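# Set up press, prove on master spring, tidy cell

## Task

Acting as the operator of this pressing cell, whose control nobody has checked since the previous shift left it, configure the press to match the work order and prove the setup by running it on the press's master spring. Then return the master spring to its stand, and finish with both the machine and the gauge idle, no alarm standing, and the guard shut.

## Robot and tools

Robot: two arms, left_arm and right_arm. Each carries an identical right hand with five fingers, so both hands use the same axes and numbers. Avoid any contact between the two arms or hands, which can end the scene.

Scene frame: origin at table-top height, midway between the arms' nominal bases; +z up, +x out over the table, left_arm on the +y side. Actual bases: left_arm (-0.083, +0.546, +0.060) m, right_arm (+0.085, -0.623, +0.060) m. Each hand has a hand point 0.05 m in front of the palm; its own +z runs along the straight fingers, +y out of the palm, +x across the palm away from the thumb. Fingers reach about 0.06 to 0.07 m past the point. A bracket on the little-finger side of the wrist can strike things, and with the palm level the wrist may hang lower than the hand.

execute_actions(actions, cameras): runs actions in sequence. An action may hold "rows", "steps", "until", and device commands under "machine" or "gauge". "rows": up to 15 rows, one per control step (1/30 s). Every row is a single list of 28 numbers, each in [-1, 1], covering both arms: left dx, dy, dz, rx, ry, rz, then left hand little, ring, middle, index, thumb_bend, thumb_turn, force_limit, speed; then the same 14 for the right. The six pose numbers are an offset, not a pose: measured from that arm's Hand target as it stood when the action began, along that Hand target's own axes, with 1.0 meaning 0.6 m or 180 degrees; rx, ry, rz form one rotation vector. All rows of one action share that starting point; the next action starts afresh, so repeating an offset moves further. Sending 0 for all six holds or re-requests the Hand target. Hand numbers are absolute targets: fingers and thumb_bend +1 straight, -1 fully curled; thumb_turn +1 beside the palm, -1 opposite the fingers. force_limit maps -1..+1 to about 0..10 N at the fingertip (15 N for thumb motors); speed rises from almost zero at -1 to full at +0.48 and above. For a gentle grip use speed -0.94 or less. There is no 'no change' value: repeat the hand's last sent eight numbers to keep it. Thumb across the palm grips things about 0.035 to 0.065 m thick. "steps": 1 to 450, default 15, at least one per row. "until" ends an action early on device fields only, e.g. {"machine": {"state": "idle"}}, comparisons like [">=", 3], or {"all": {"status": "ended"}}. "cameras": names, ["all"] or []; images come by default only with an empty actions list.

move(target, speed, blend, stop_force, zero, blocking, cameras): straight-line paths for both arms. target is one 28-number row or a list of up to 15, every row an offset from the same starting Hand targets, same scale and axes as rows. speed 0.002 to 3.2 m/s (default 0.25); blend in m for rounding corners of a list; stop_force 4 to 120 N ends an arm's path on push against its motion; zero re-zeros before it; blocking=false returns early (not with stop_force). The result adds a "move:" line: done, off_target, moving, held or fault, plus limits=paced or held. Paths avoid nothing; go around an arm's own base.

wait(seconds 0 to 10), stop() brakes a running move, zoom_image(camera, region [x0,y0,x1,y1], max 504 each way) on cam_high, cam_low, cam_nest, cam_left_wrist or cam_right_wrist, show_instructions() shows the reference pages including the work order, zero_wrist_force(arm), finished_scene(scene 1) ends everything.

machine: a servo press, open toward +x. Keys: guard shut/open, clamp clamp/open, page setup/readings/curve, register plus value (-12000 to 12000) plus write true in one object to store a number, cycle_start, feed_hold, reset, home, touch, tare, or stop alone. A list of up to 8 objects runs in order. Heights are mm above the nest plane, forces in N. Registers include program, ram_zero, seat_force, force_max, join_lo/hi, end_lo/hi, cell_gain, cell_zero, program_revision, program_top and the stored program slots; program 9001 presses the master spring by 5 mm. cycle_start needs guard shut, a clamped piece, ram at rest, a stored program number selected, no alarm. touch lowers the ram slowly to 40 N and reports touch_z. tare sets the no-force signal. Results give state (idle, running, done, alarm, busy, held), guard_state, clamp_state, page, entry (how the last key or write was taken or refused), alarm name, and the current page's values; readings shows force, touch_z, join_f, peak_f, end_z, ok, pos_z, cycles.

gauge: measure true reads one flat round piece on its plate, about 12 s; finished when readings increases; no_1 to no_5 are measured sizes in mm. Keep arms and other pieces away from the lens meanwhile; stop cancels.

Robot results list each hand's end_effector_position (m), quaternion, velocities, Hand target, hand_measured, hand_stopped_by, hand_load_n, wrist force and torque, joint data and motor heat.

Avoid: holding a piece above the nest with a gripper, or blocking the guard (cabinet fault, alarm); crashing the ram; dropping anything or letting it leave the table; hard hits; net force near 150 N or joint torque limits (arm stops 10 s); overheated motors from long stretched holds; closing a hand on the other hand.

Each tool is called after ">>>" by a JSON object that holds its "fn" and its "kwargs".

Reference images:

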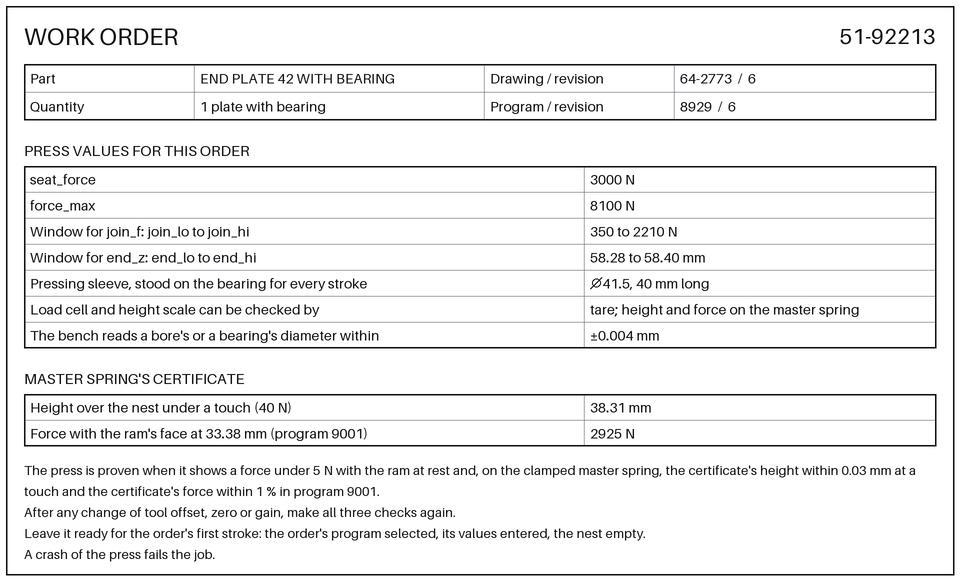

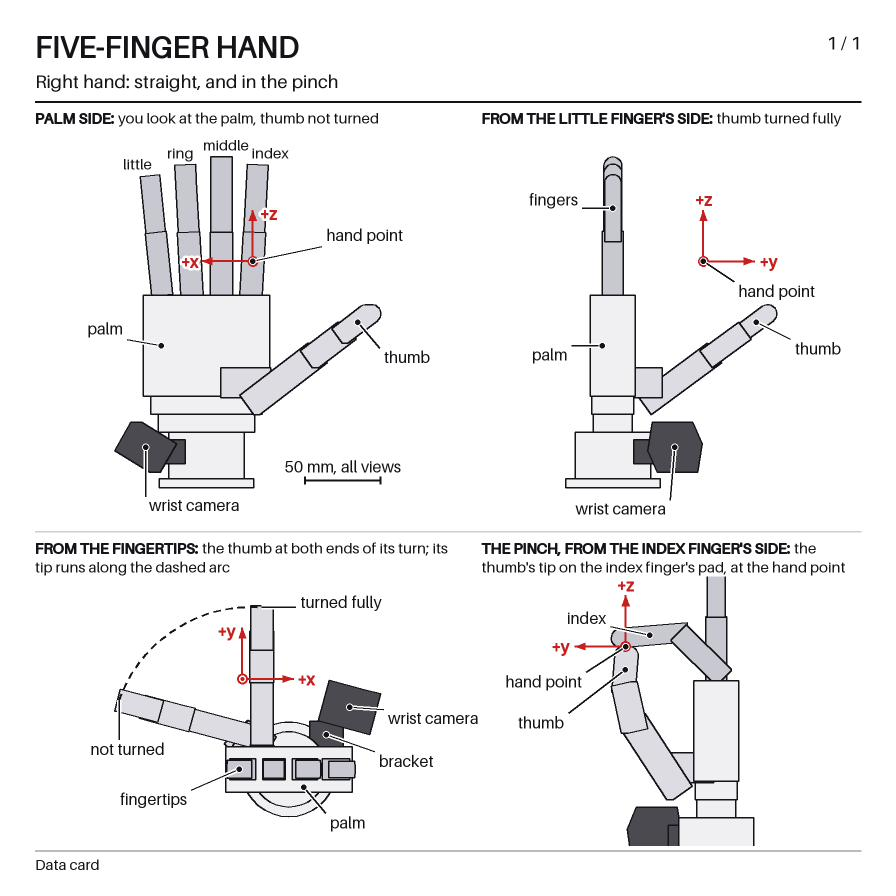

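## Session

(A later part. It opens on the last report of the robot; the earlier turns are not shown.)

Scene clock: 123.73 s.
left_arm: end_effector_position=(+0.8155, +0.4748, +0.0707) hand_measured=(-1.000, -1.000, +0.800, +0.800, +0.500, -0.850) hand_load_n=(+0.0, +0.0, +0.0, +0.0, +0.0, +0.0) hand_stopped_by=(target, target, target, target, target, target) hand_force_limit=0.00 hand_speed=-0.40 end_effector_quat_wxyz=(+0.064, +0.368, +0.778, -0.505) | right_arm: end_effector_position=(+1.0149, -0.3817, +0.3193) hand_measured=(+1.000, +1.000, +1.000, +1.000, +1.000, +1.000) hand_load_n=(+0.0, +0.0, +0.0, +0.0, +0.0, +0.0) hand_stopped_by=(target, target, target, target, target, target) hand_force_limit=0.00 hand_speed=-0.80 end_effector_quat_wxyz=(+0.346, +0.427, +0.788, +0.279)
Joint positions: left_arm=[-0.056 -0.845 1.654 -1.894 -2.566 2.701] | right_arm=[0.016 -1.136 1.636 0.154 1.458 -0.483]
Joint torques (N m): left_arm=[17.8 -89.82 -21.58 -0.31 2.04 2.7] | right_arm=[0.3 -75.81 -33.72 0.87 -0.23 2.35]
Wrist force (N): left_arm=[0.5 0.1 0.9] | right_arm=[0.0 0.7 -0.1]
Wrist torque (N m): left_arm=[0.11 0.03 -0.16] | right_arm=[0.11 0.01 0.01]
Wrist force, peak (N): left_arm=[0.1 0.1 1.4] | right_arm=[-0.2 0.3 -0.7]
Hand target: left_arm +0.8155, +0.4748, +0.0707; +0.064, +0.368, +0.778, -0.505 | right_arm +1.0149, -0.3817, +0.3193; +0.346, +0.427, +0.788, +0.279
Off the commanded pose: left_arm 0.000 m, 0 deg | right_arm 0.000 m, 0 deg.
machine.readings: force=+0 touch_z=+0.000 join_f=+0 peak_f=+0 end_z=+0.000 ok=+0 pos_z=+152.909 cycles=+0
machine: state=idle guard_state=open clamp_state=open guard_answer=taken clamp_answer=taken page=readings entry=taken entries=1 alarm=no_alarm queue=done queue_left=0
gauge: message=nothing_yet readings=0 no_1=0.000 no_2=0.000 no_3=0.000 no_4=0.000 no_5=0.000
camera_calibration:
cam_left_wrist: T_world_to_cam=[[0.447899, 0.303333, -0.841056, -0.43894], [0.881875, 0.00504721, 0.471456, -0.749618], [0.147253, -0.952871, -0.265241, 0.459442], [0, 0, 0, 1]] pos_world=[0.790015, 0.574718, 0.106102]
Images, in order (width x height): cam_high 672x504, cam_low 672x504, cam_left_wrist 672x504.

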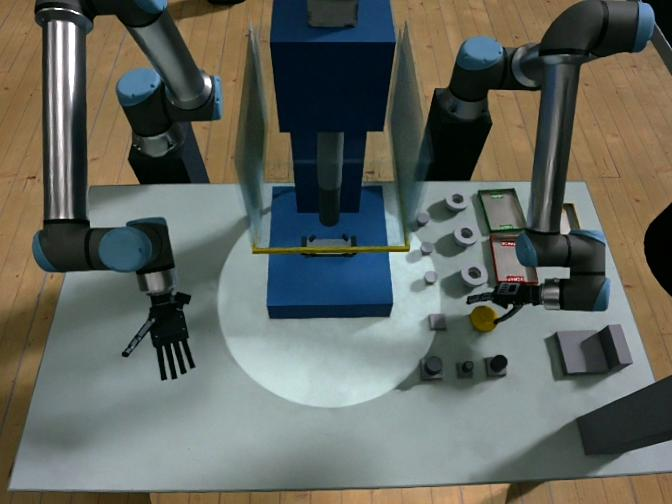

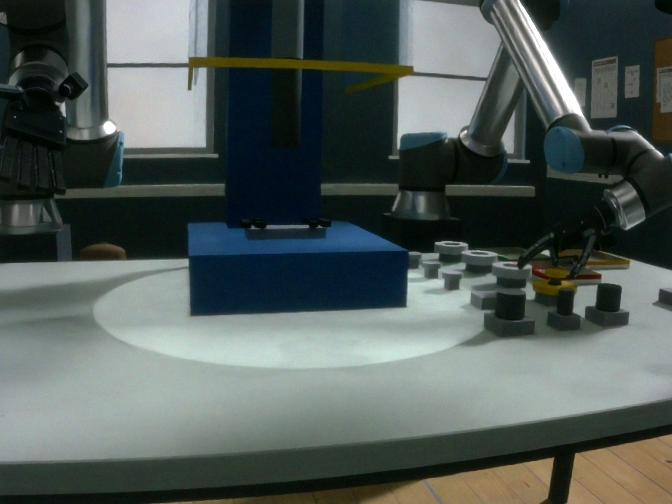

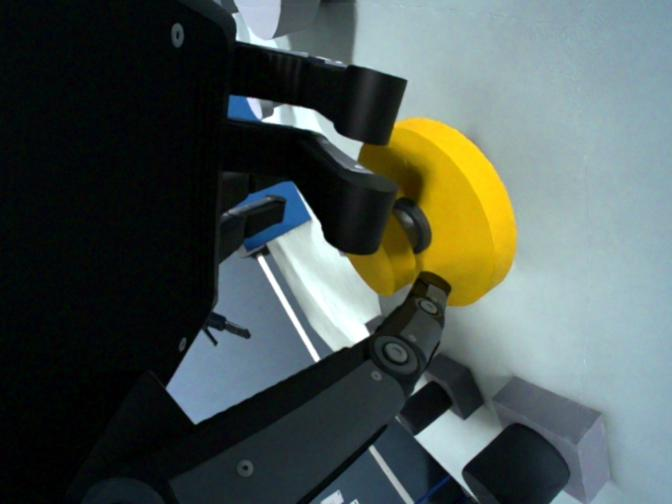

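>>> {"fn": "move", "kwargs": {"target": [0, -0.0063, 0.0098, 0, 0, 0, -1, -1, 0.8, 0.8, 0.5, -0.85, 0, -0.9, 0, 0, 0, 0, 0, 0, 1, 1, 1, 1, 1, 1, 0, -0.8], "speed": 0.03}}

>>> {"fn": "execute_actions", "kwargs": {"actions": [{"rows": [[0,0,0,0,0,0, -1, -1, -0.1, -0.1, 0.5, -0.85, -0.1, -0.9, 0, 0, 0, 0, 0, 0, 1, 1, 1, 1, 1, 1, 0, -0.8]], "steps": 120}], "cameras": ["cam_left_wrist", "cam_low", "cam_high"]}}

>>> {"fn": "zoom_image", "kwargs": {"camera": "cam_left_wrist", "region": [260, 100, 560, 400]}}

>>> {"fn": "zoom_image", "kwargs": {"camera": "cam_low", "region": [500, 200, 620, 320]}}

>>> {"fn": "zoom_image", "kwargs": {"camera": "cam_high", "region": [455, 280, 515, 340]}}

Scene clock: 125.07 s.
left_arm: end_effector_position=(+0.8116, +0.4692, +0.0706) hand_measured=(-1.000, -1.000, +0.800, +0.800, +0.502, -0.850) hand_load_n=(+0.0, +0.0, +0.0, +0.0, +3.5, +0.5) hand_stopped_by=(target, target, target, target, target, target) hand_force_limit=0.00 hand_speed=-0.90 end_effector_quat_wxyz=(+0.064, +0.368, +0.778, -0.505) | right_arm: end_effector_position=(+1.0149, -0.3817, +0.3193) hand_measured=(+1.000, +1.000, +1.000, +1.000, +1.000, +1.000) hand_load_n=(+0.0, +0.0, +0.0, +0.0, +0.0, +0.0) hand_stopped_by=(target, target, target, target, target, target) hand_force_limit=0.00 hand_speed=-0.80 end_effector_quat_wxyz=(+0.346, +0.427, +0.788, +0.279)
Joint positions: left_arm=[-0.062 -0.849 1.667 -1.911 -2.569 2.691] | right_arm=[0.016 -1.136 1.636 0.154 1.458 -0.483]
Joint torques (N m): left_arm=[-23.24 -87.79 -19.07 -5.75 -4.74 -2.7] | right_arm=[1.4 -77.33 -34.18 1.21 -0.33 2.26]
Wrist force (N): left_arm=[0.1 1.3 -2.6] | right_arm=[-0.2 0.2 -0.1]
Wrist torque (N m): left_arm=[-0.02 0.09 0.16] | right_arm=[0.03 0.03 -0.02]
Wrist force, peak (N): left_arm=[0.7 1.5 -3.7] | right_arm=[-0.4 0.8 -0.5]
Hand target: left_arm +0.8115, +0.4691, +0.0706; +0.064, +0.368, +0.778, -0.505 | right_arm +1.0149, -0.3817, +0.3193; +0.346, +0.427, +0.788, +0.279
Off the commanded pose: left_arm 0.000 m, 0 deg | right_arm 0.000 m, 0 deg.
machine.readings: force=+0 touch_z=+0.000 join_f=+0 peak_f=+0 end_z=+0.000 ok=+0 pos_z=+152.909 cycles=+0
machine: state=idle guard_state=open clamp_state=open guard_answer=taken clamp_answer=taken page=readings entry=taken entries=1 alarm=no_alarm queue=done queue_left=0
gauge: message=nothing_yet readings=0 no_1=0.000 no_2=0.000 no_3=0.000 no_4=0.000 no_5=0.000
move: done

Scene clock: 129.27 s.
left_arm: end_effector_position=(+0.8115, +0.4690, +0.0706) hand_measured=(-1.000, -1.000, +0.104, +0.104, +0.502, -0.850) hand_load_n=(+0.0, +0.0, +5.0, +5.5, +7.0, +1.0) hand_stopped_by=(target, target, force, force, target, target) hand_force_limit=-0.10 hand_speed=-0.90 end_effector_quat_wxyz=(+0.064, +0.368, +0.778, -0.505) | right_arm: end_effector_position=(+1.0149, -0.3817, +0.3193) hand_measured=(+1.000, +1.000, +1.000, +1.000, +1.000, +1.000) hand_load_n=(+0.0, +0.0, +0.0, +0.0, +0.0, +0.0) hand_stopped_by=(target, target, target, target, target, target) hand_force_limit=0.00 hand_speed=-0.80 end_effector_quat_wxyz=(+0.346, +0.427, +0.788, +0.279)
Joint positions: left_arm=[-0.062 -0.85 1.667 -1.911 -2.569 2.691] | right_arm=[0.016 -1.136 1.636 0.154 1.458 -0.483]
Joint torques (N m): left_arm=[13.05 -83.61 -32.47 -5.53 0.36 -2.51] | right_arm=[0.23 -76.24 -34.15 0.84 -0.23 2.34]
Wrist force (N): left_arm=[1.7 -3.2 1.8] | right_arm=[0.1 0.5 -0.6]
Wrist torque (N m): left_arm=[0.02 0.01 0.16] | right_arm=[0.11 0.01 0.02]
Wrist force, peak (N): left_arm=[0.4 1.1 -5.4] | right_arm=[-0.7 0.7 -0.4]
Hand target: left_arm +0.8115, +0.4691, +0.0706; +0.064, +0.368, +0.778, -0.505 | right_arm +1.0149, -0.3817, +0.3193; +0.346, +0.427, +0.788, +0.279
Off the commanded pose: left_arm 0.000 m, 0 deg | right_arm 0.000 m, 0 deg.
machine.readings: force=+0 touch_z=+0.000 join_f=+0 peak_f=+0 end_z=+0.000 ok=+0 pos_z=+152.909 cycles=+0
machine: state=idle guard_state=open clamp_state=open guard_answer=taken clamp_answer=taken page=readings entry=taken entries=1 alarm=no_alarm queue=done queue_left=0
gauge: message=nothing_yet readings=0 no_1=0.000 no_2=0.000 no_3=0.000 no_4=0.000 no_5=0.000
camera_calibration:
cam_left_wrist: T_world_to_cam=[[0.447925, 0.303333, -0.841042, -0.435526], [0.881861, 0.0050381, 0.471482, -0.746001], [0.147253, -0.952871, -0.265241, 0.454573], [0, 0, 0, 1]] pos_world=[0.786015, 0.569018, 0.106002]
Images, in order (width x height): cam_high 672x504, cam_low 672x504, cam_left_wrist 672x504.

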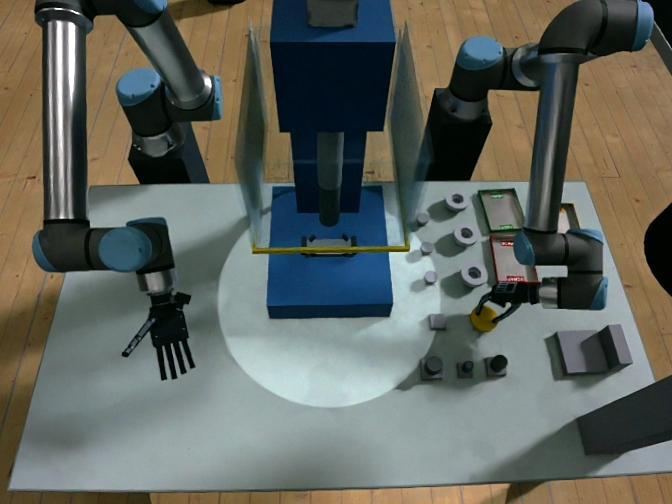

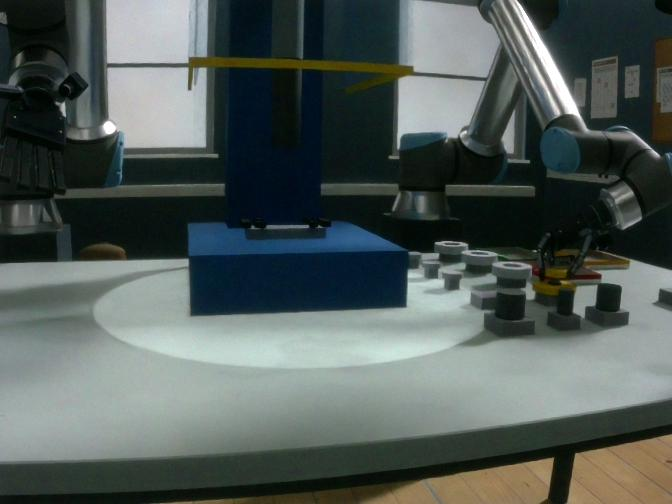

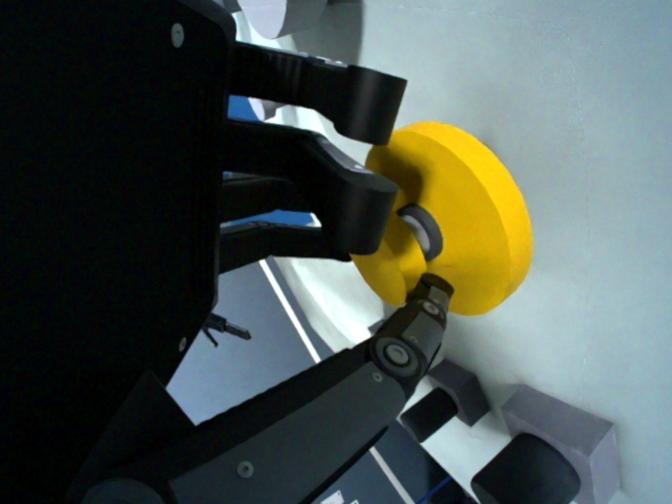

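Scaled by 1.680 from the camera's 672x504 image, which has a finer 960x720 frame.

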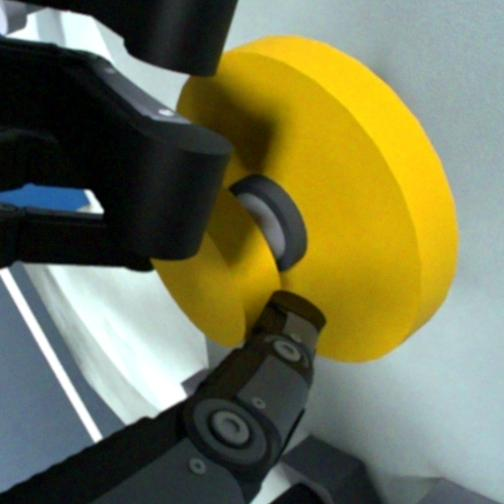

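Scaled by 4.200.

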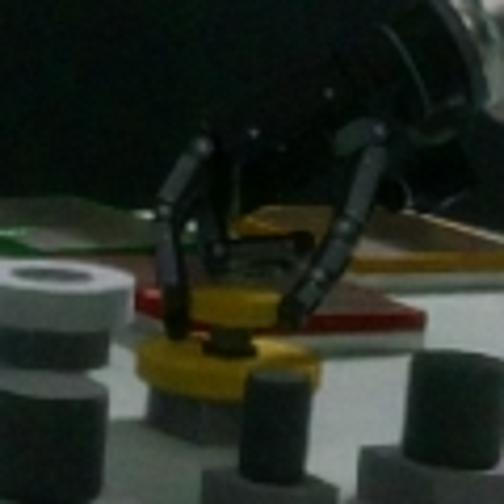

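Scaled by 8.400.

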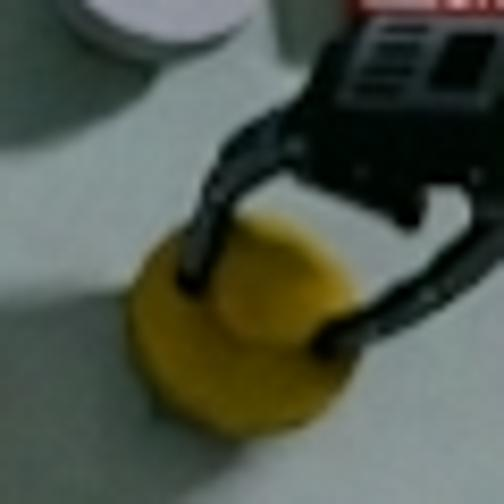

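>>> {"fn": "execute_actions", "kwargs": {"actions": [{"rows": [[0,0,0,0,0,0, -1, -1, -0.15, -0.15, 0.5, -0.85, 0.4, -0.9, 0, 0, 0, 0, 0, 0, 1, 1, 1, 1, 1, 1, 0, -0.8]], "steps": 45}]}}

>>> {"fn": "move", "kwargs": {"target": [-0.0078, -0.0123, -0.008, 0, 0, 0, -1, -1, -0.15, -0.15, 0.5, -0.85, 0.4, -0.9, 0, 0, 0, 0, 0, 0, 1, 1, 1, 1, 1, 1, 0, -0.8], "speed": 0.03, "cameras": ["cam_low", "cam_left_wrist"]}}

>>> {"fn": "zoom_image", "kwargs": {"camera": "cam_low", "region": [500, 200, 620, 320]}}

Scene clock: 131.13 s.
left_arm: end_effector_position=(+0.8115, +0.4691, +0.0706) hand_measured=(-1.000, -1.000, +0.088, +0.098, +0.502, -0.850) hand_load_n=(+0.0, +0.0, +8.5, +6.0, +9.5, +1.5) hand_stopped_by=(target, target, force, force, target, target) hand_force_limit=0.40 hand_speed=-0.90 end_effector_quat_wxyz=(+0.064, +0.368, +0.778, -0.505) | right_arm: end_effector_position=(+1.0149, -0.3817, +0.3193) hand_measured=(+1.000, +1.000, +1.000, +1.000, +1.000, +1.000) hand_load_n=(+0.0, +0.0, +0.0, -0.5, +0.0, +0.0) hand_stopped_by=(target, target, target, target, target, target) hand_force_limit=0.00 hand_speed=-0.80 end_effector_quat_wxyz=(+0.346, +0.427, +0.788, +0.279)
Joint positions: left_arm=[-0.062 -0.85 1.667 -1.911 -2.569 2.691] | right_arm=[0.016 -1.136 1.636 0.154 1.458 -0.483]
Joint torques (N m): left_arm=[14.49 -81.61 -42.18 -5.43 1.2 -2.18] | right_arm=[-1 -77.17 -33.92 1.06 -0.12 2.28]
Wrist force (N): left_arm=[1.4 -5.2 0.9] | right_arm=[-0.5 0.2 -0.1]
Wrist torque (N m): left_arm=[-0.03 0.12 0.12] | right_arm=[0.04 0.09 -0.03]
Wrist force, peak (N): left_arm=[1.0 -7.2 2.0] | right_arm=[-0.2 0.2 -0.9]
Hand target: left_arm +0.8115, +0.4691, +0.0706; +0.064, +0.368, +0.778, -0.505 | right_arm +1.0149, -0.3817, +0.3193; +0.346, +0.427, +0.788, +0.279
Off the commanded pose: left_arm 0.000 m, 0 deg | right_arm 0.000 m, 0 deg.
machine.readings: force=+0 touch_z=+0.000 join_f=+0 peak_f=+0 end_z=+0.000 ok=+0 pos_z=+152.909 cycles=+0
machine: state=idle guard_state=open clamp_state=open guard_answer=taken clamp_answer=taken page=readings entry=taken entries=1 alarm=no_alarm queue=done queue_left=0
gauge: message=nothing_yet readings=0 no_1=0.000 no_2=0.000 no_3=0.000 no_4=0.000 no_5=0.000

Scene clock: 131.90 s.
left_arm: end_effector_position=(+0.8115, +0.4691, +0.0804) hand_measured=(-1.000, -1.000, +0.088, +0.098, +0.504, -0.850) hand_load_n=(+0.0, +0.0, +6.5, +4.5, +12.5, -0.5) hand_stopped_by=(target, target, force, force, target, target) hand_force_limit=0.40 hand_speed=-0.90 end_effector_quat_wxyz=(+0.064, +0.368, +0.778, -0.505) | right_arm: end_effector_position=(+1.0149, -0.3817, +0.3193) hand_measured=(+1.000, +1.000, +1.000, +1.000, +1.000, +1.000) hand_load_n=(+0.0, +0.0, +0.5, +0.0, +0.0, +0.0) hand_stopped_by=(target, target, target, target, target, target) hand_force_limit=0.00 hand_speed=-0.80 end_effector_quat_wxyz=(+0.346, +0.427, +0.788, +0.279)
Joint positions: left_arm=[-0.062 -0.861 1.666 -1.898 -2.569 2.691] | right_arm=[0.016 -1.136 1.636 0.154 1.458 -0.483]
Joint torques (N m): left_arm=[12.93 -92.99 -51.27 -0.41 -1.6 -0.72] | right_arm=[0.3 -75.01 -33.9 1.05 -0.11 2.49]
Wrist force (N): left_arm=[2.4 4.6 4.1] | right_arm=[-0.3 0.7 -0.5]
Wrist torque (N m): left_arm=[0.11 0.15 0.13] | right_arm=[0.13 0.07 0.00]
Wrist force, peak (N): left_arm=[3.3 4.4 4.1] | right_arm=[-0.3 0.6 -0.6]
Hand target: left_arm +0.8115, +0.4691, +0.0806; +0.064, +0.368, +0.778, -0.505 | right_arm +1.0149, -0.3817, +0.3193; +0.346, +0.427, +0.788, +0.279
Off the commanded pose: left_arm 0.000 m, 0 deg | right_arm 0.000 m, 0 deg.
machine.readings: force=+0 touch_z=+0.000 join_f=+0 peak_f=+0 end_z=+0.000 ok=+0 pos_z=+152.909 cycles=+0
machine: state=idle guard_state=open clamp_state=open guard_answer=taken clamp_answer=taken page=readings entry=taken entries=1 alarm=no_alarm queue=done queue_left=0
gauge: message=nothing_yet readings=0 no_1=0.000 no_2=0.000 no_3=0.000 no_4=0.000 no_5=0.000
move: done
camera_calibration:
cam_left_wrist: T_world_to_cam=[[0.447899, 0.303333, -0.841056, -0.427216], [0.881875, 0.00504721, 0.471456, -0.750546], [0.147253, -0.952871, -0.265241, 0.457188], [0, 0, 0, 1]] pos_world=[0.785915, 0.569018, 0.115802]
Images, in order (width x height): cam_low 672x504, cam_left_wrist 672x504.

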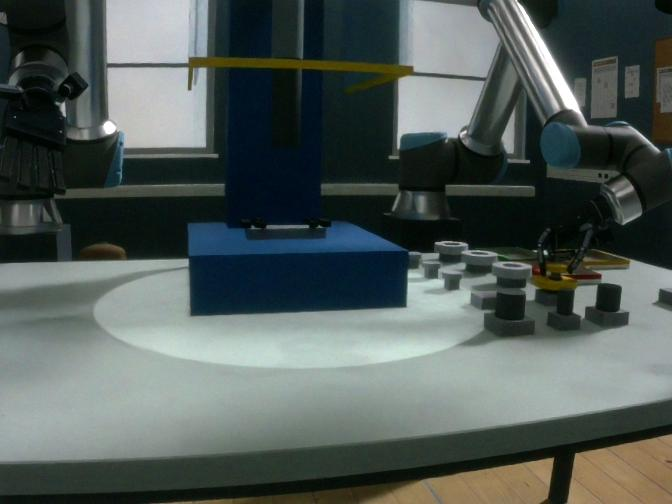

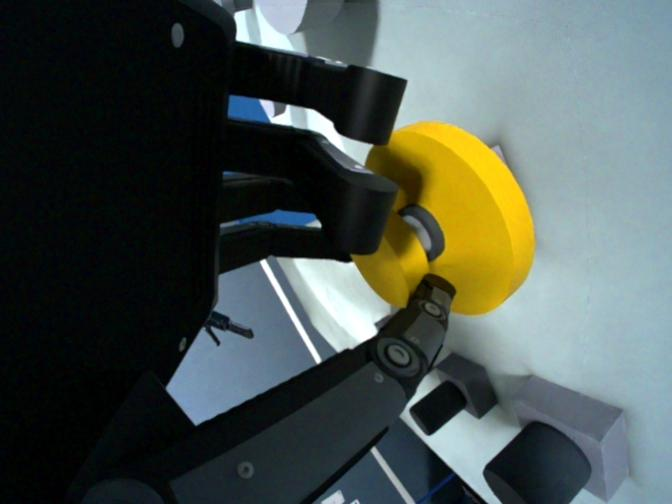

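Scaled by 4.200.

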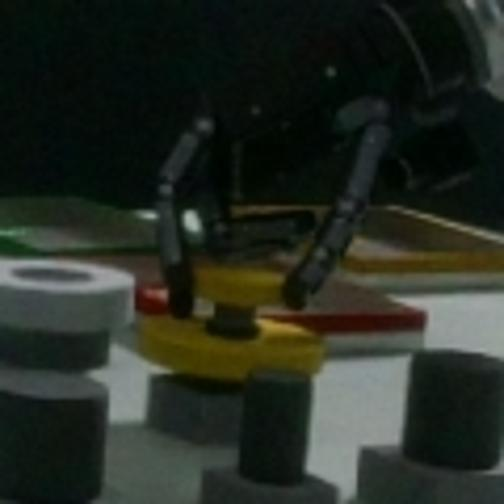

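>>> {"fn": "execute_actions", "kwargs": {"actions": [], "cameras": ["cam_high", "cam_low"]}}

>>> {"fn": "zoom_image", "kwargs": {"camera": "cam_high", "region": [455, 280, 515, 340]}}

>>> {"fn": "zoom_image", "kwargs": {"camera": "cam_low", "region": [520, 240, 590, 310]}}

Scene clock: 135.40 s.
left_arm: end_effector_position=(+0.8115, +0.4691, +0.0806) hand_measured=(-1.000, -1.000, +0.088, +0.098, +0.504, -0.850) hand_load_n=(+0.0, +0.0, +6.5, +4.0, +12.5, +0.0) hand_stopped_by=(target, target, force, force, target, target) hand_force_limit=0.40 hand_speed=-0.90 end_effector_quat_wxyz=(+0.064, +0.368, +0.778, -0.505) | right_arm: end_effector_position=(+1.0149, -0.3817, +0.3193) hand_measured=(+1.000, +1.000, +1.000, +1.000, +1.000, +1.000) hand_load_n=(+0.0, +0.0, +0.0, +0.0, +0.0, +0.0) hand_stopped_by=(target, target, target, target, target, target) hand_force_limit=0.00 hand_speed=-0.80 end_effector_quat_wxyz=(+0.346, +0.427, +0.788, +0.279)
Joint positions: left_arm=[-0.062 -0.861 1.666 -1.898 -2.569 2.691] | right_arm=[0.016 -1.136 1.636 0.154 1.458 -0.483]
Joint velocities: within noise
Joint torques (N m): left_arm=[14.06 -92.33 -51.21 -0.66 -4.32 1.9] | right_arm=[0.87 -75.6 -34.08 1.02 -0.02 2.34]
Motor temperatures (°C): left_arm=[35 31 30 38 40 35] | right_arm=[40 39 35 32 41 40]
Wrist force (N): left_arm=[3.1 4.6 4.0] | right_arm=[0.0 0.0 -0.2]
Wrist torque (N m): left_arm=[0.11 0.07 0.17] | right_arm=[0.01 0.01 -0.02]
Wrist force, peak (N): left_arm=[3.6 4.7 4.1] | right_arm=[-0.1 0.4 -0.9]
Hand target: left_arm +0.8115, +0.4691, +0.0806; +0.064, +0.368, +0.778, -0.505 | right_arm +1.0149, -0.3817, +0.3193; +0.346, +0.427, +0.788, +0.279
Off the commanded pose: left_arm 0.000 m, 0 deg | right_arm 0.000 m, 0 deg.
machine.readings: force=+0 touch_z=+0.000 join_f=+0 peak_f=+0 end_z=+0.000 ok=+0 pos_z=+152.909 cycles=+0
machine: state=idle guard_state=open clamp_state=open guard_answer=taken clamp_answer=taken page=readings entry=taken entries=1 alarm=no_alarm queue=done queue_left=0
gauge: message=nothing_yet readings=0 no_1=0.000 no_2=0.000 no_3=0.000 no_4=0.000 no_5=0.000
Images, in order (width x height): cam_high 672x504, cam_low 672x504.

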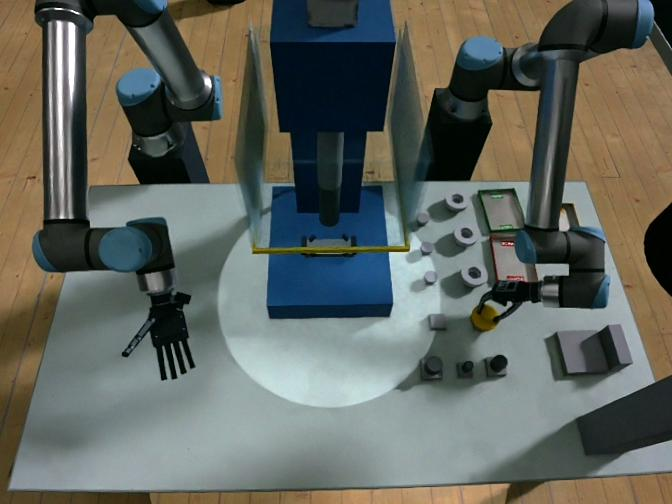

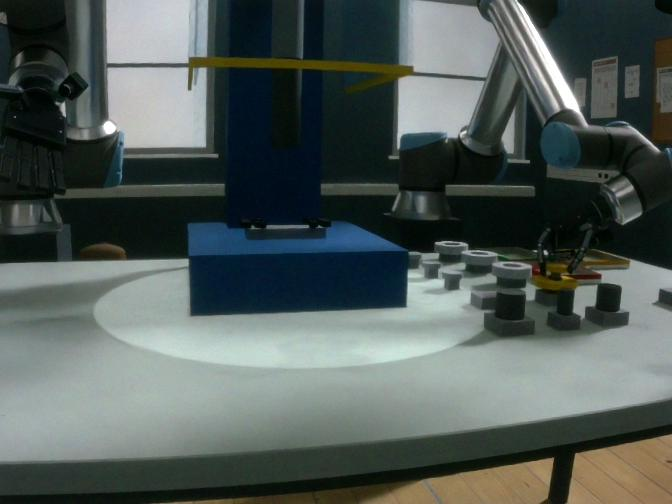

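Scaled by 8.400.

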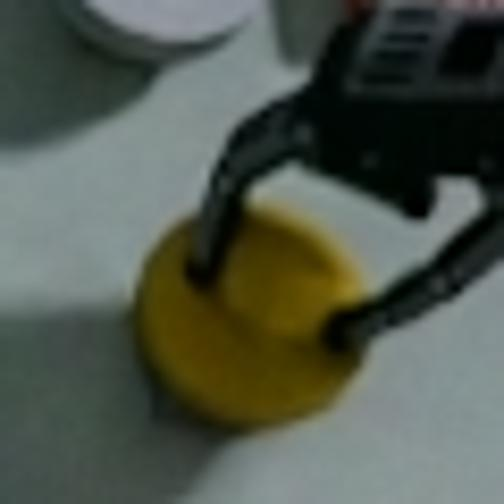

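Scaled by 7.200.

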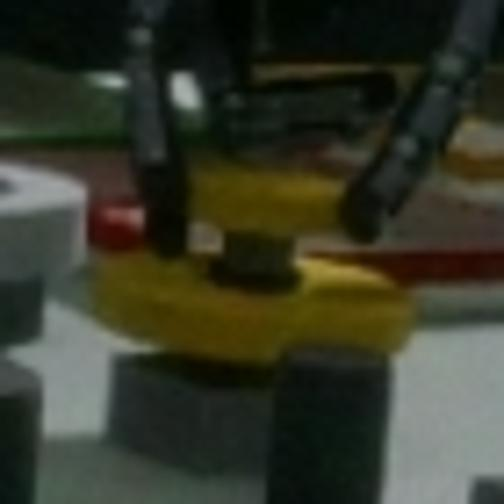

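>>> {"fn": "move", "kwargs": {"target": [[-0.0105, 0.002, 0.0073, 0, 0, 0, -1, -1, -0.15, -0.15, 0.5, -0.85, 0.4, -0.9, 0, 0, 0, 0, 0, 0, 1, 1, 1, 1, 1, 1, 0, -0.8], [-0.0022, 0.015, 0.0158, 0, 0, 0, -1, -1, -0.15, -0.15, 0.5, -0.85, 0.4, -0.9, 0, 0, 0, 0, 0, 0, 1, 1, 1, 1, 1, 1, 0, -0.8]], "speed": 0.02, "stop_force": 5}}

>>> {"fn": "execute_actions", "kwargs": {"actions": [{"rows": [[0,0,0,0,0,0, -1, -1, 0.3, 0.3, 0.55, -0.85, 0.4, -0.6, 0, 0, 0, 0, 0, 0, 1, 1, 1, 1, 1, 1, 0, -0.8]], "steps": 20}, {"rows": [[0,0,0,0,0,0, -1, -1, 0.8, 0.8, 0.6, -0.85, 0.4, -0.3, 0, 0, 0, 0, 0, 0, 1, 1, 1, 1, 1, 1, 0, -0.8]], "steps": 30}], "cameras": ["cam_high", "cam_low"]}}

>>> {"fn": "zoom_image", "kwargs": {"camera": "cam_high", "region": [455, 280, 515, 340]}}

>>> {"fn": "zoom_image", "kwargs": {"camera": "cam_low", "region": [520, 240, 590, 310]}}

Scene clock: 137.80 s.
left_arm: end_effector_position=(+0.8156, +0.4625, +0.0710) hand_measured=(-1.000, -1.000, +0.088, +0.098, +0.504, -0.850) hand_load_n=(+0.0, +0.0, +7.5, +5.5, +10.5, +1.0) hand_stopped_by=(target, target, force, force, target, target) hand_force_limit=0.40 hand_speed=-0.90 end_effector_quat_wxyz=(+0.064, +0.368, +0.778, -0.505) | right_arm: end_effector_position=(+1.0149, -0.3817, +0.3193) hand_measured=(+1.000, +1.000, +1.000, +1.000, +1.000, +1.000) hand_load_n=(-0.5, +0.0, +0.0, +0.5, +0.0, +0.0) hand_stopped_by=(target, target, target, target, target, target) hand_force_limit=0.00 hand_speed=-0.80 end_effector_quat_wxyz=(+0.346, +0.427, +0.788, +0.279)
Joint positions: left_arm=[-0.069 -0.846 1.661 -1.919 -2.573 2.679] | right_arm=[0.016 -1.136 1.636 0.154 1.458 -0.483]
Joint torques (N m): left_arm=[-12.98 -88.54 -42.81 -0.53 0.61 -2.16] | right_arm=[0.99 -75.87 -33.6 0.99 -0.21 2.46]
Wrist force (N): left_arm=[1.5 -0.9 2.4] | right_arm=[-0.3 -0.1 -0.1]
Wrist torque (N m): left_arm=[-0.01 0.12 0.13] | right_arm=[-0.01 0.05 -0.03]
Wrist force, peak (N): left_arm=[3.5 4.6 4.2] | right_arm=[-0.5 0.8 -0.9]
Hand target: left_arm +0.8157, +0.4625, +0.0710; +0.064, +0.368, +0.778, -0.505 (not the last commanded pose) | right_arm +1.0149, -0.3817, +0.3193; +0.346, +0.427, +0.788, +0.279
Off the commanded pose: left_arm 0.001 m, 0 deg | right_arm 0.000 m, 0 deg.
machine.readings: force=+0 touch_z=+0.000 join_f=+0 peak_f=+0 end_z=+0.000 ok=+0 pos_z=+152.909 cycles=+0
machine: state=idle guard_state=open clamp_state=open guard_answer=taken clamp_answer=taken page=readings entry=taken entries=1 alarm=no_alarm queue=done queue_left=0
gauge: message=nothing_yet readings=0 no_1=0.000 no_2=0.000 no_3=0.000 no_4=0.000 no_5=0.000
move: contact (left_arm); path passed 1 of 2 targets

Scene clock: 139.67 s.
left_arm: end_effector_position=(+0.8157, +0.4625, +0.0710) hand_measured=(-1.000, -1.000, +0.800, +0.800, +0.600, -0.850) hand_load_n=(+0.0, +0.0, +0.0, +0.0, +0.0, +0.0) hand_stopped_by=(target, target, target, target, target, target) hand_force_limit=0.40 hand_speed=-0.30 end_effector_quat_wxyz=(+0.064, +0.368, +0.778, -0.505) | right_arm: end_effector_position=(+1.0149, -0.3817, +0.3193) hand_measured=(+1.000, +1.000, +1.000, +1.000, +1.000, +1.000) hand_load_n=(+0.0, +0.0, +0.0, +0.0, +0.0, +0.0) hand_stopped_by=(target, target, target, target, target, target) hand_force_limit=0.00 hand_speed=-0.80 end_effector_quat_wxyz=(+0.346, +0.427, +0.788, +0.279)
Joint positions: left_arm=[-0.069 -0.846 1.661 -1.919 -2.573 2.679] | right_arm=[0.016 -1.136 1.636 0.154 1.458 -0.483]
Joint torques (N m): left_arm=[-7.65 -82.92 -42.29 -1.08 0.94 -1.62] | right_arm=[0.52 -75.89 -33.5 0.93 -0.24 2.6]
Wrist force (N): left_arm=[0.5 0.2 0.9] | right_arm=[-0.1 0.5 -0.1]
Wrist torque (N m): left_arm=[0.14 0.06 0.16] | right_arm=[0.07 0.02 0.00]
Wrist force, peak (N): left_arm=[1.5 -0.9 2.5] | right_arm=[-0.3 0.9 -0.3]
Hand target: left_arm +0.8157, +0.4625, +0.0710; +0.064, +0.368, +0.778, -0.505 | right_arm +1.0149, -0.3817, +0.3193; +0.346, +0.427, +0.788, +0.279
Off the commanded pose: left_arm 0.000 m, 0 deg | right_arm 0.000 m, 0 deg.
machine.readings: force=+0 touch_z=+0.000 join_f=+0 peak_f=+0 end_z=+0.000 ok=+0 pos_z=+152.909 cycles=+0
machine: state=idle guard_state=open clamp_state=open guard_answer=taken clamp_answer=taken page=readings entry=taken entries=1 alarm=no_alarm queue=done queue_left=0
gauge: message=nothing_yet readings=0 no_1=0.000 no_2=0.000 no_3=0.000 no_4=0.000 no_5=0.000
Images, in order (width x height): cam_high 672x504, cam_low 672x504.

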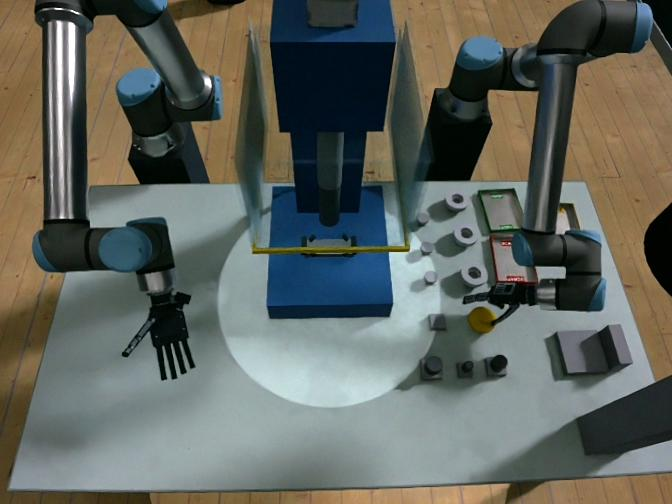

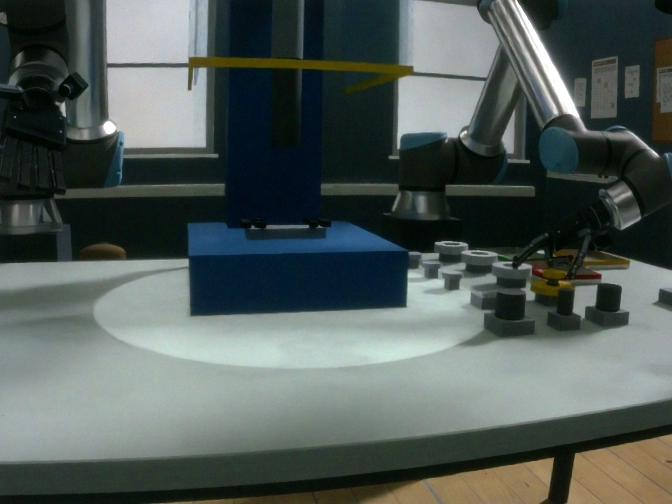

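Scaled by 8.400.

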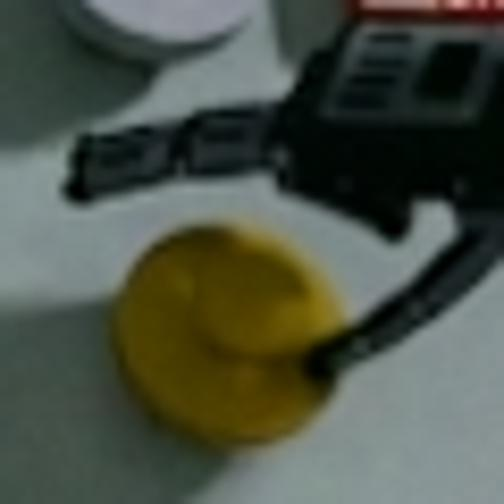

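Scaled by 7.200.

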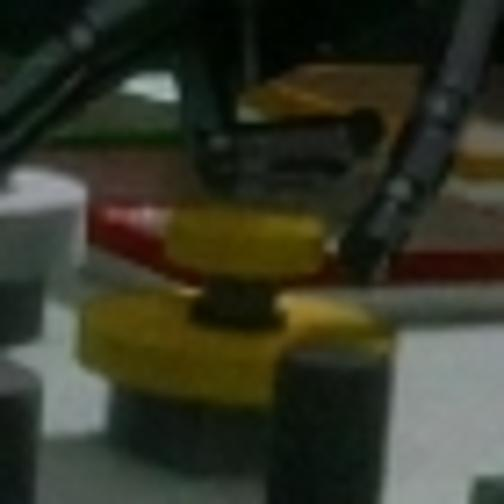

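>>> {"fn": "zoom_image", "kwargs": {"camera": "cam_high", "region": [360, 0, 480, 120]}}

>>> {"fn": "zoom_image", "kwargs": {"camera": "cam_high", "region": [360, 120, 480, 260]}}

>>> {"fn": "zoom_image", "kwargs": {"camera": "cam_low", "region": [300, 0, 440, 130]}}

Scaled by 4.200.

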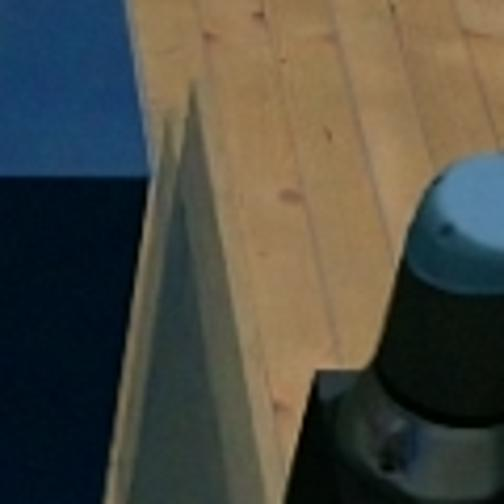

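Scaled by 3.600.

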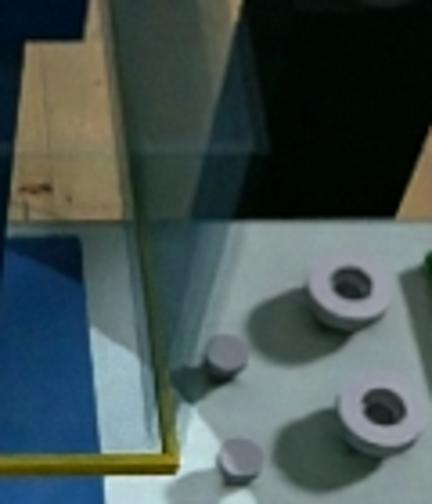

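Scaled by 3.600.

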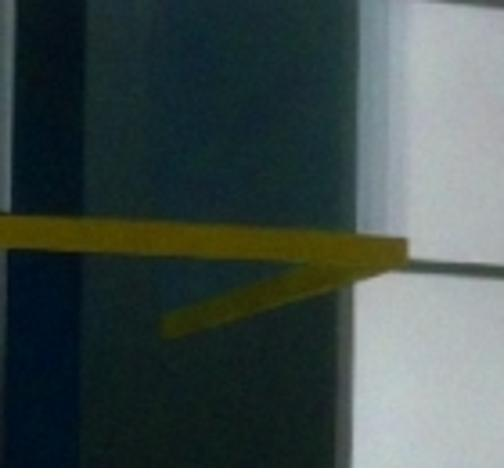

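>>> {"fn": "execute_actions", "kwargs": {"actions": [{"rows": [[0,0,0,0,0,0, -1, -1, 0.8, 0.8, 0.5, -0.85, 0.4, -0.8, 0, 0, 0, 0, 0, 0, 1, 1, 1, 1, 1, 1, 0, -0.8]], "steps": 30}, {"rows": [[0,0,0,0,0,0, -1, -1, -0.15, -0.15, 0.5, -0.85, 0.4, -0.9, 0, 0, 0, 0, 0, 0, 1, 1, 1, 1, 1, 1, 0, -0.8]], "steps": 120}], "cameras": ["cam_high"]}}

>>> {"fn": "zoom_image", "kwargs": {"camera": "cam_high", "region": [455, 280, 515, 340]}}

Scene clock: 147.10 s.
left_arm: end_effector_position=(+0.8157, +0.4625, +0.0710) hand_measured=(-1.000, -1.000, +0.096, +0.094, +0.504, -0.850) hand_load_n=(+0.0, +0.0, +7.0, +7.0, +9.0, +1.5) hand_stopped_by=(target, target, force, force, target, target) hand_force_limit=0.40 hand_speed=-0.90 end_effector_quat_wxyz=(+0.064, +0.368, +0.778, -0.505) | right_arm: end_effector_position=(+1.0149, -0.3817, +0.3193) hand_measured=(+1.000, +1.000, +1.000, +1.000, +1.000, +1.000) hand_load_n=(+0.0, +0.0, +0.0, +0.0, +0.0, +0.0) hand_stopped_by=(target, target, target, target, target, target) hand_force_limit=0.00 hand_speed=-0.80 end_effector_quat_wxyz=(+0.346, +0.427, +0.788, +0.279)
Joint positions: left_arm=[-0.069 -0.846 1.661 -1.919 -2.573 2.679] | right_arm=[0.016 -1.136 1.636 0.154 1.458 -0.483]
Joint torques (N m): left_arm=[14.55 -79.72 -31.18 -4.19 0.98 0.54] | right_arm=[0.89 -75.85 -33.69 0.99 -0.06 2.78]
Wrist force (N): left_arm=[1.1 -4.4 1.9] | right_arm=[-0.4 0.0 -0.3]
Wrist torque (N m): left_arm=[0.04 0.10 0.14] | right_arm=[0.01 0.07 -0.03]
Wrist force, peak (N): left_arm=[0.7 -5.6 1.8] | right_arm=[-0.1 1.2 -0.5]
Hand target: left_arm +0.8157, +0.4625, +0.0710; +0.064, +0.368, +0.778, -0.505 | right_arm +1.0149, -0.3817, +0.3193; +0.346, +0.427, +0.788, +0.279
Off the commanded pose: left_arm 0.000 m, 0 deg | right_arm 0.000 m, 0 deg.
machine.readings: force=+0 touch_z=+0.000 join_f=+0 peak_f=+0 end_z=+0.000 ok=+0 pos_z=+152.909 cycles=+0
machine: state=idle guard_state=open clamp_state=open guard_answer=taken clamp_answer=taken page=readings entry=taken entries=1 alarm=no_alarm queue=done queue_left=0
gauge: message=nothing_yet readings=0 no_1=0.000 no_2=0.000 no_3=0.000 no_4=0.000 no_5=0.000
Images, in order (width x height): cam_high 672x504.

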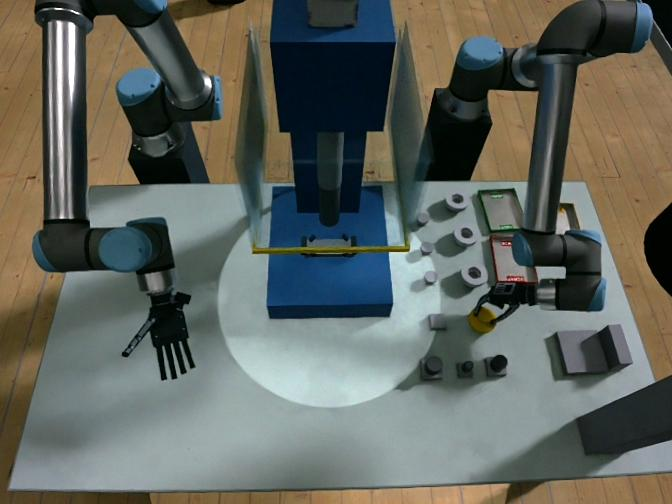

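Scaled by 8.400.

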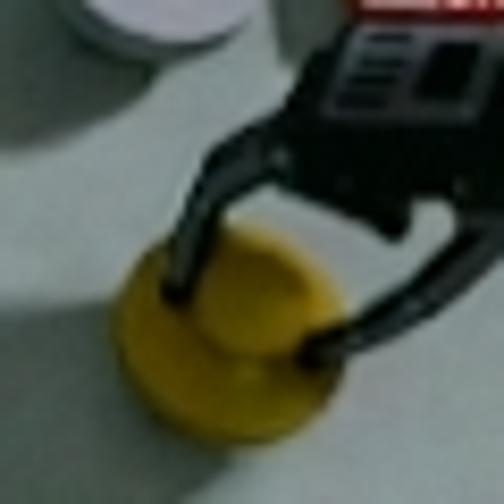

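>>> {"fn": "move", "kwargs": {"target": [-0.047, -0.0741, -0.0481, 0, 0, 0, -1, -1, -0.15, -0.15, 0.5, -0.85, 0.4, -0.9, 0, 0, 0, 0, 0, 0, 1, 1, 1, 1, 1, 1, 0, -0.8], "speed": 0.06, "cameras": ["cam_high", "cam_low", "cam_left_wrist"]}}

>>> {"fn": "zoom_image", "kwargs": {"camera": "cam_low", "region": [520, 210, 590, 280]}}

>>> {"fn": "zoom_image", "kwargs": {"camera": "cam_low", "region": [500, 240, 620, 340]}}

>>> {"fn": "zoom_image", "kwargs": {"camera": "cam_high", "region": [455, 270, 525, 340]}}

Scene clock: 148.67 s.
left_arm: end_effector_position=(+0.8155, +0.4625, +0.1309) hand_measured=(-1.000, -1.000, +0.096, +0.094, +0.504, -0.850) hand_load_n=(+0.0, +0.0, +6.0, +4.5, +12.0, -0.5) hand_stopped_by=(target, target, force, force, target, target) hand_force_limit=0.40 hand_speed=-0.90 end_effector_quat_wxyz=(+0.064, +0.368, +0.778, -0.505) | right_arm: end_effector_position=(+1.0149, -0.3817, +0.3193) hand_measured=(+1.000, +1.000, +1.000, +1.000, +1.000, +1.000) hand_load_n=(+0.0, +0.0, +0.0, +0.0, +0.0, +0.0) hand_stopped_by=(target, target, target, target, target, target) hand_force_limit=0.00 hand_speed=-0.80 end_effector_quat_wxyz=(+0.346, +0.427, +0.788, +0.279)
Joint positions: left_arm=[-0.069 -0.915 1.649 -1.838 -2.573 2.679] | right_arm=[0.016 -1.136 1.636 0.154 1.458 -0.483]
Joint torques (N m): left_arm=[12.97 -93.11 -55.26 -1.08 -4.47 3] | right_arm=[-0.07 -77.01 -33.95 1.06 -0.12 2.66]
Wrist force (N): left_arm=[2.8 3.9 3.7] | right_arm=[0.1 0.7 -0.6]
Wrist torque (N m): left_arm=[0.05 0.11 0.10] | right_arm=[0.14 0.01 0.01]
Wrist force, peak (N): left_arm=[3.6 4.5 4.3] | right_arm=[-0.3 0.1 -1.2]
Hand target: left_arm +0.8155, +0.4625, +0.1310; +0.064, +0.368, +0.778, -0.505 | right_arm +1.0149, -0.3817, +0.3193; +0.346, +0.427, +0.788, +0.279
Off the commanded pose: left_arm 0.000 m, 0 deg | right_arm 0.000 m, 0 deg.
machine.readings: force=+0 touch_z=+0.000 join_f=+0 peak_f=+0 end_z=+0.000 ok=+0 pos_z=+152.909 cycles=+0
machine: state=idle guard_state=open clamp_state=open guard_answer=taken clamp_answer=taken page=readings entry=taken entries=1 alarm=no_alarm queue=done queue_left=0
gauge: message=nothing_yet readings=0 no_1=0.000 no_2=0.000 no_3=0.000 no_4=0.000 no_5=0.000
move: done
camera_calibration:
cam_left_wrist: T_world_to_cam=[[0.447892, 0.303376, -0.841044, -0.384553], [0.881862, 0.00513128, 0.47148, -0.77789], [0.147351, -0.952857, -0.265237, 0.463618], [0, 0, 0, 1]] pos_world=[0.789915, 0.562418, 0.166302]
Images, in order (width x height): cam_high 672x504, cam_low 672x504, cam_left_wrist 672x504.

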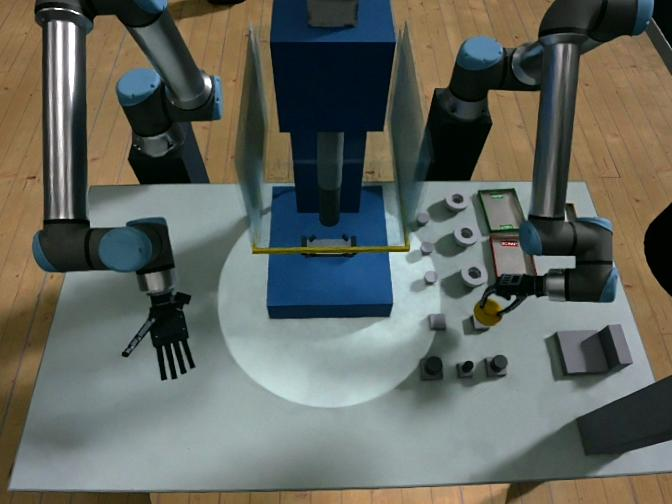

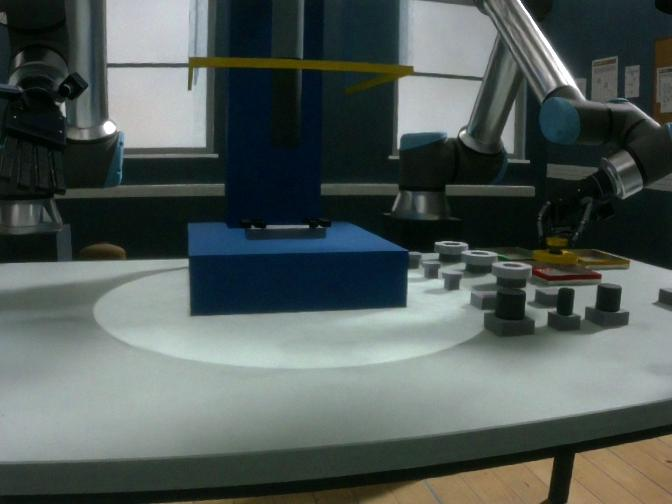

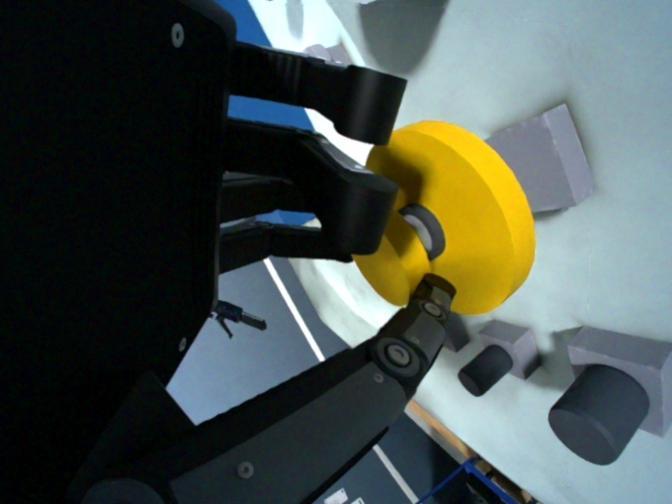

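Scaled by 7.200.

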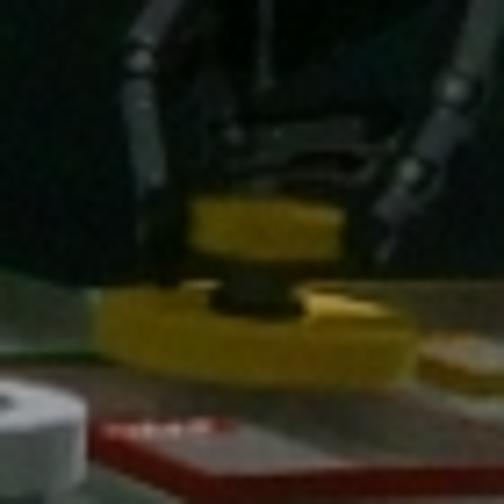

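Scaled by 4.200.

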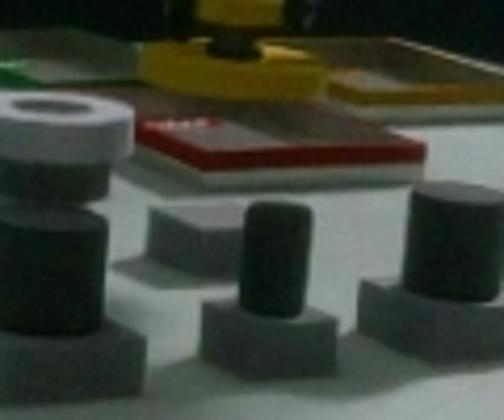

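Scaled by 7.200.

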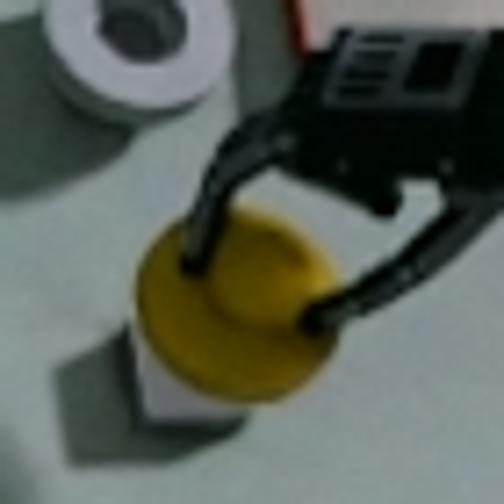

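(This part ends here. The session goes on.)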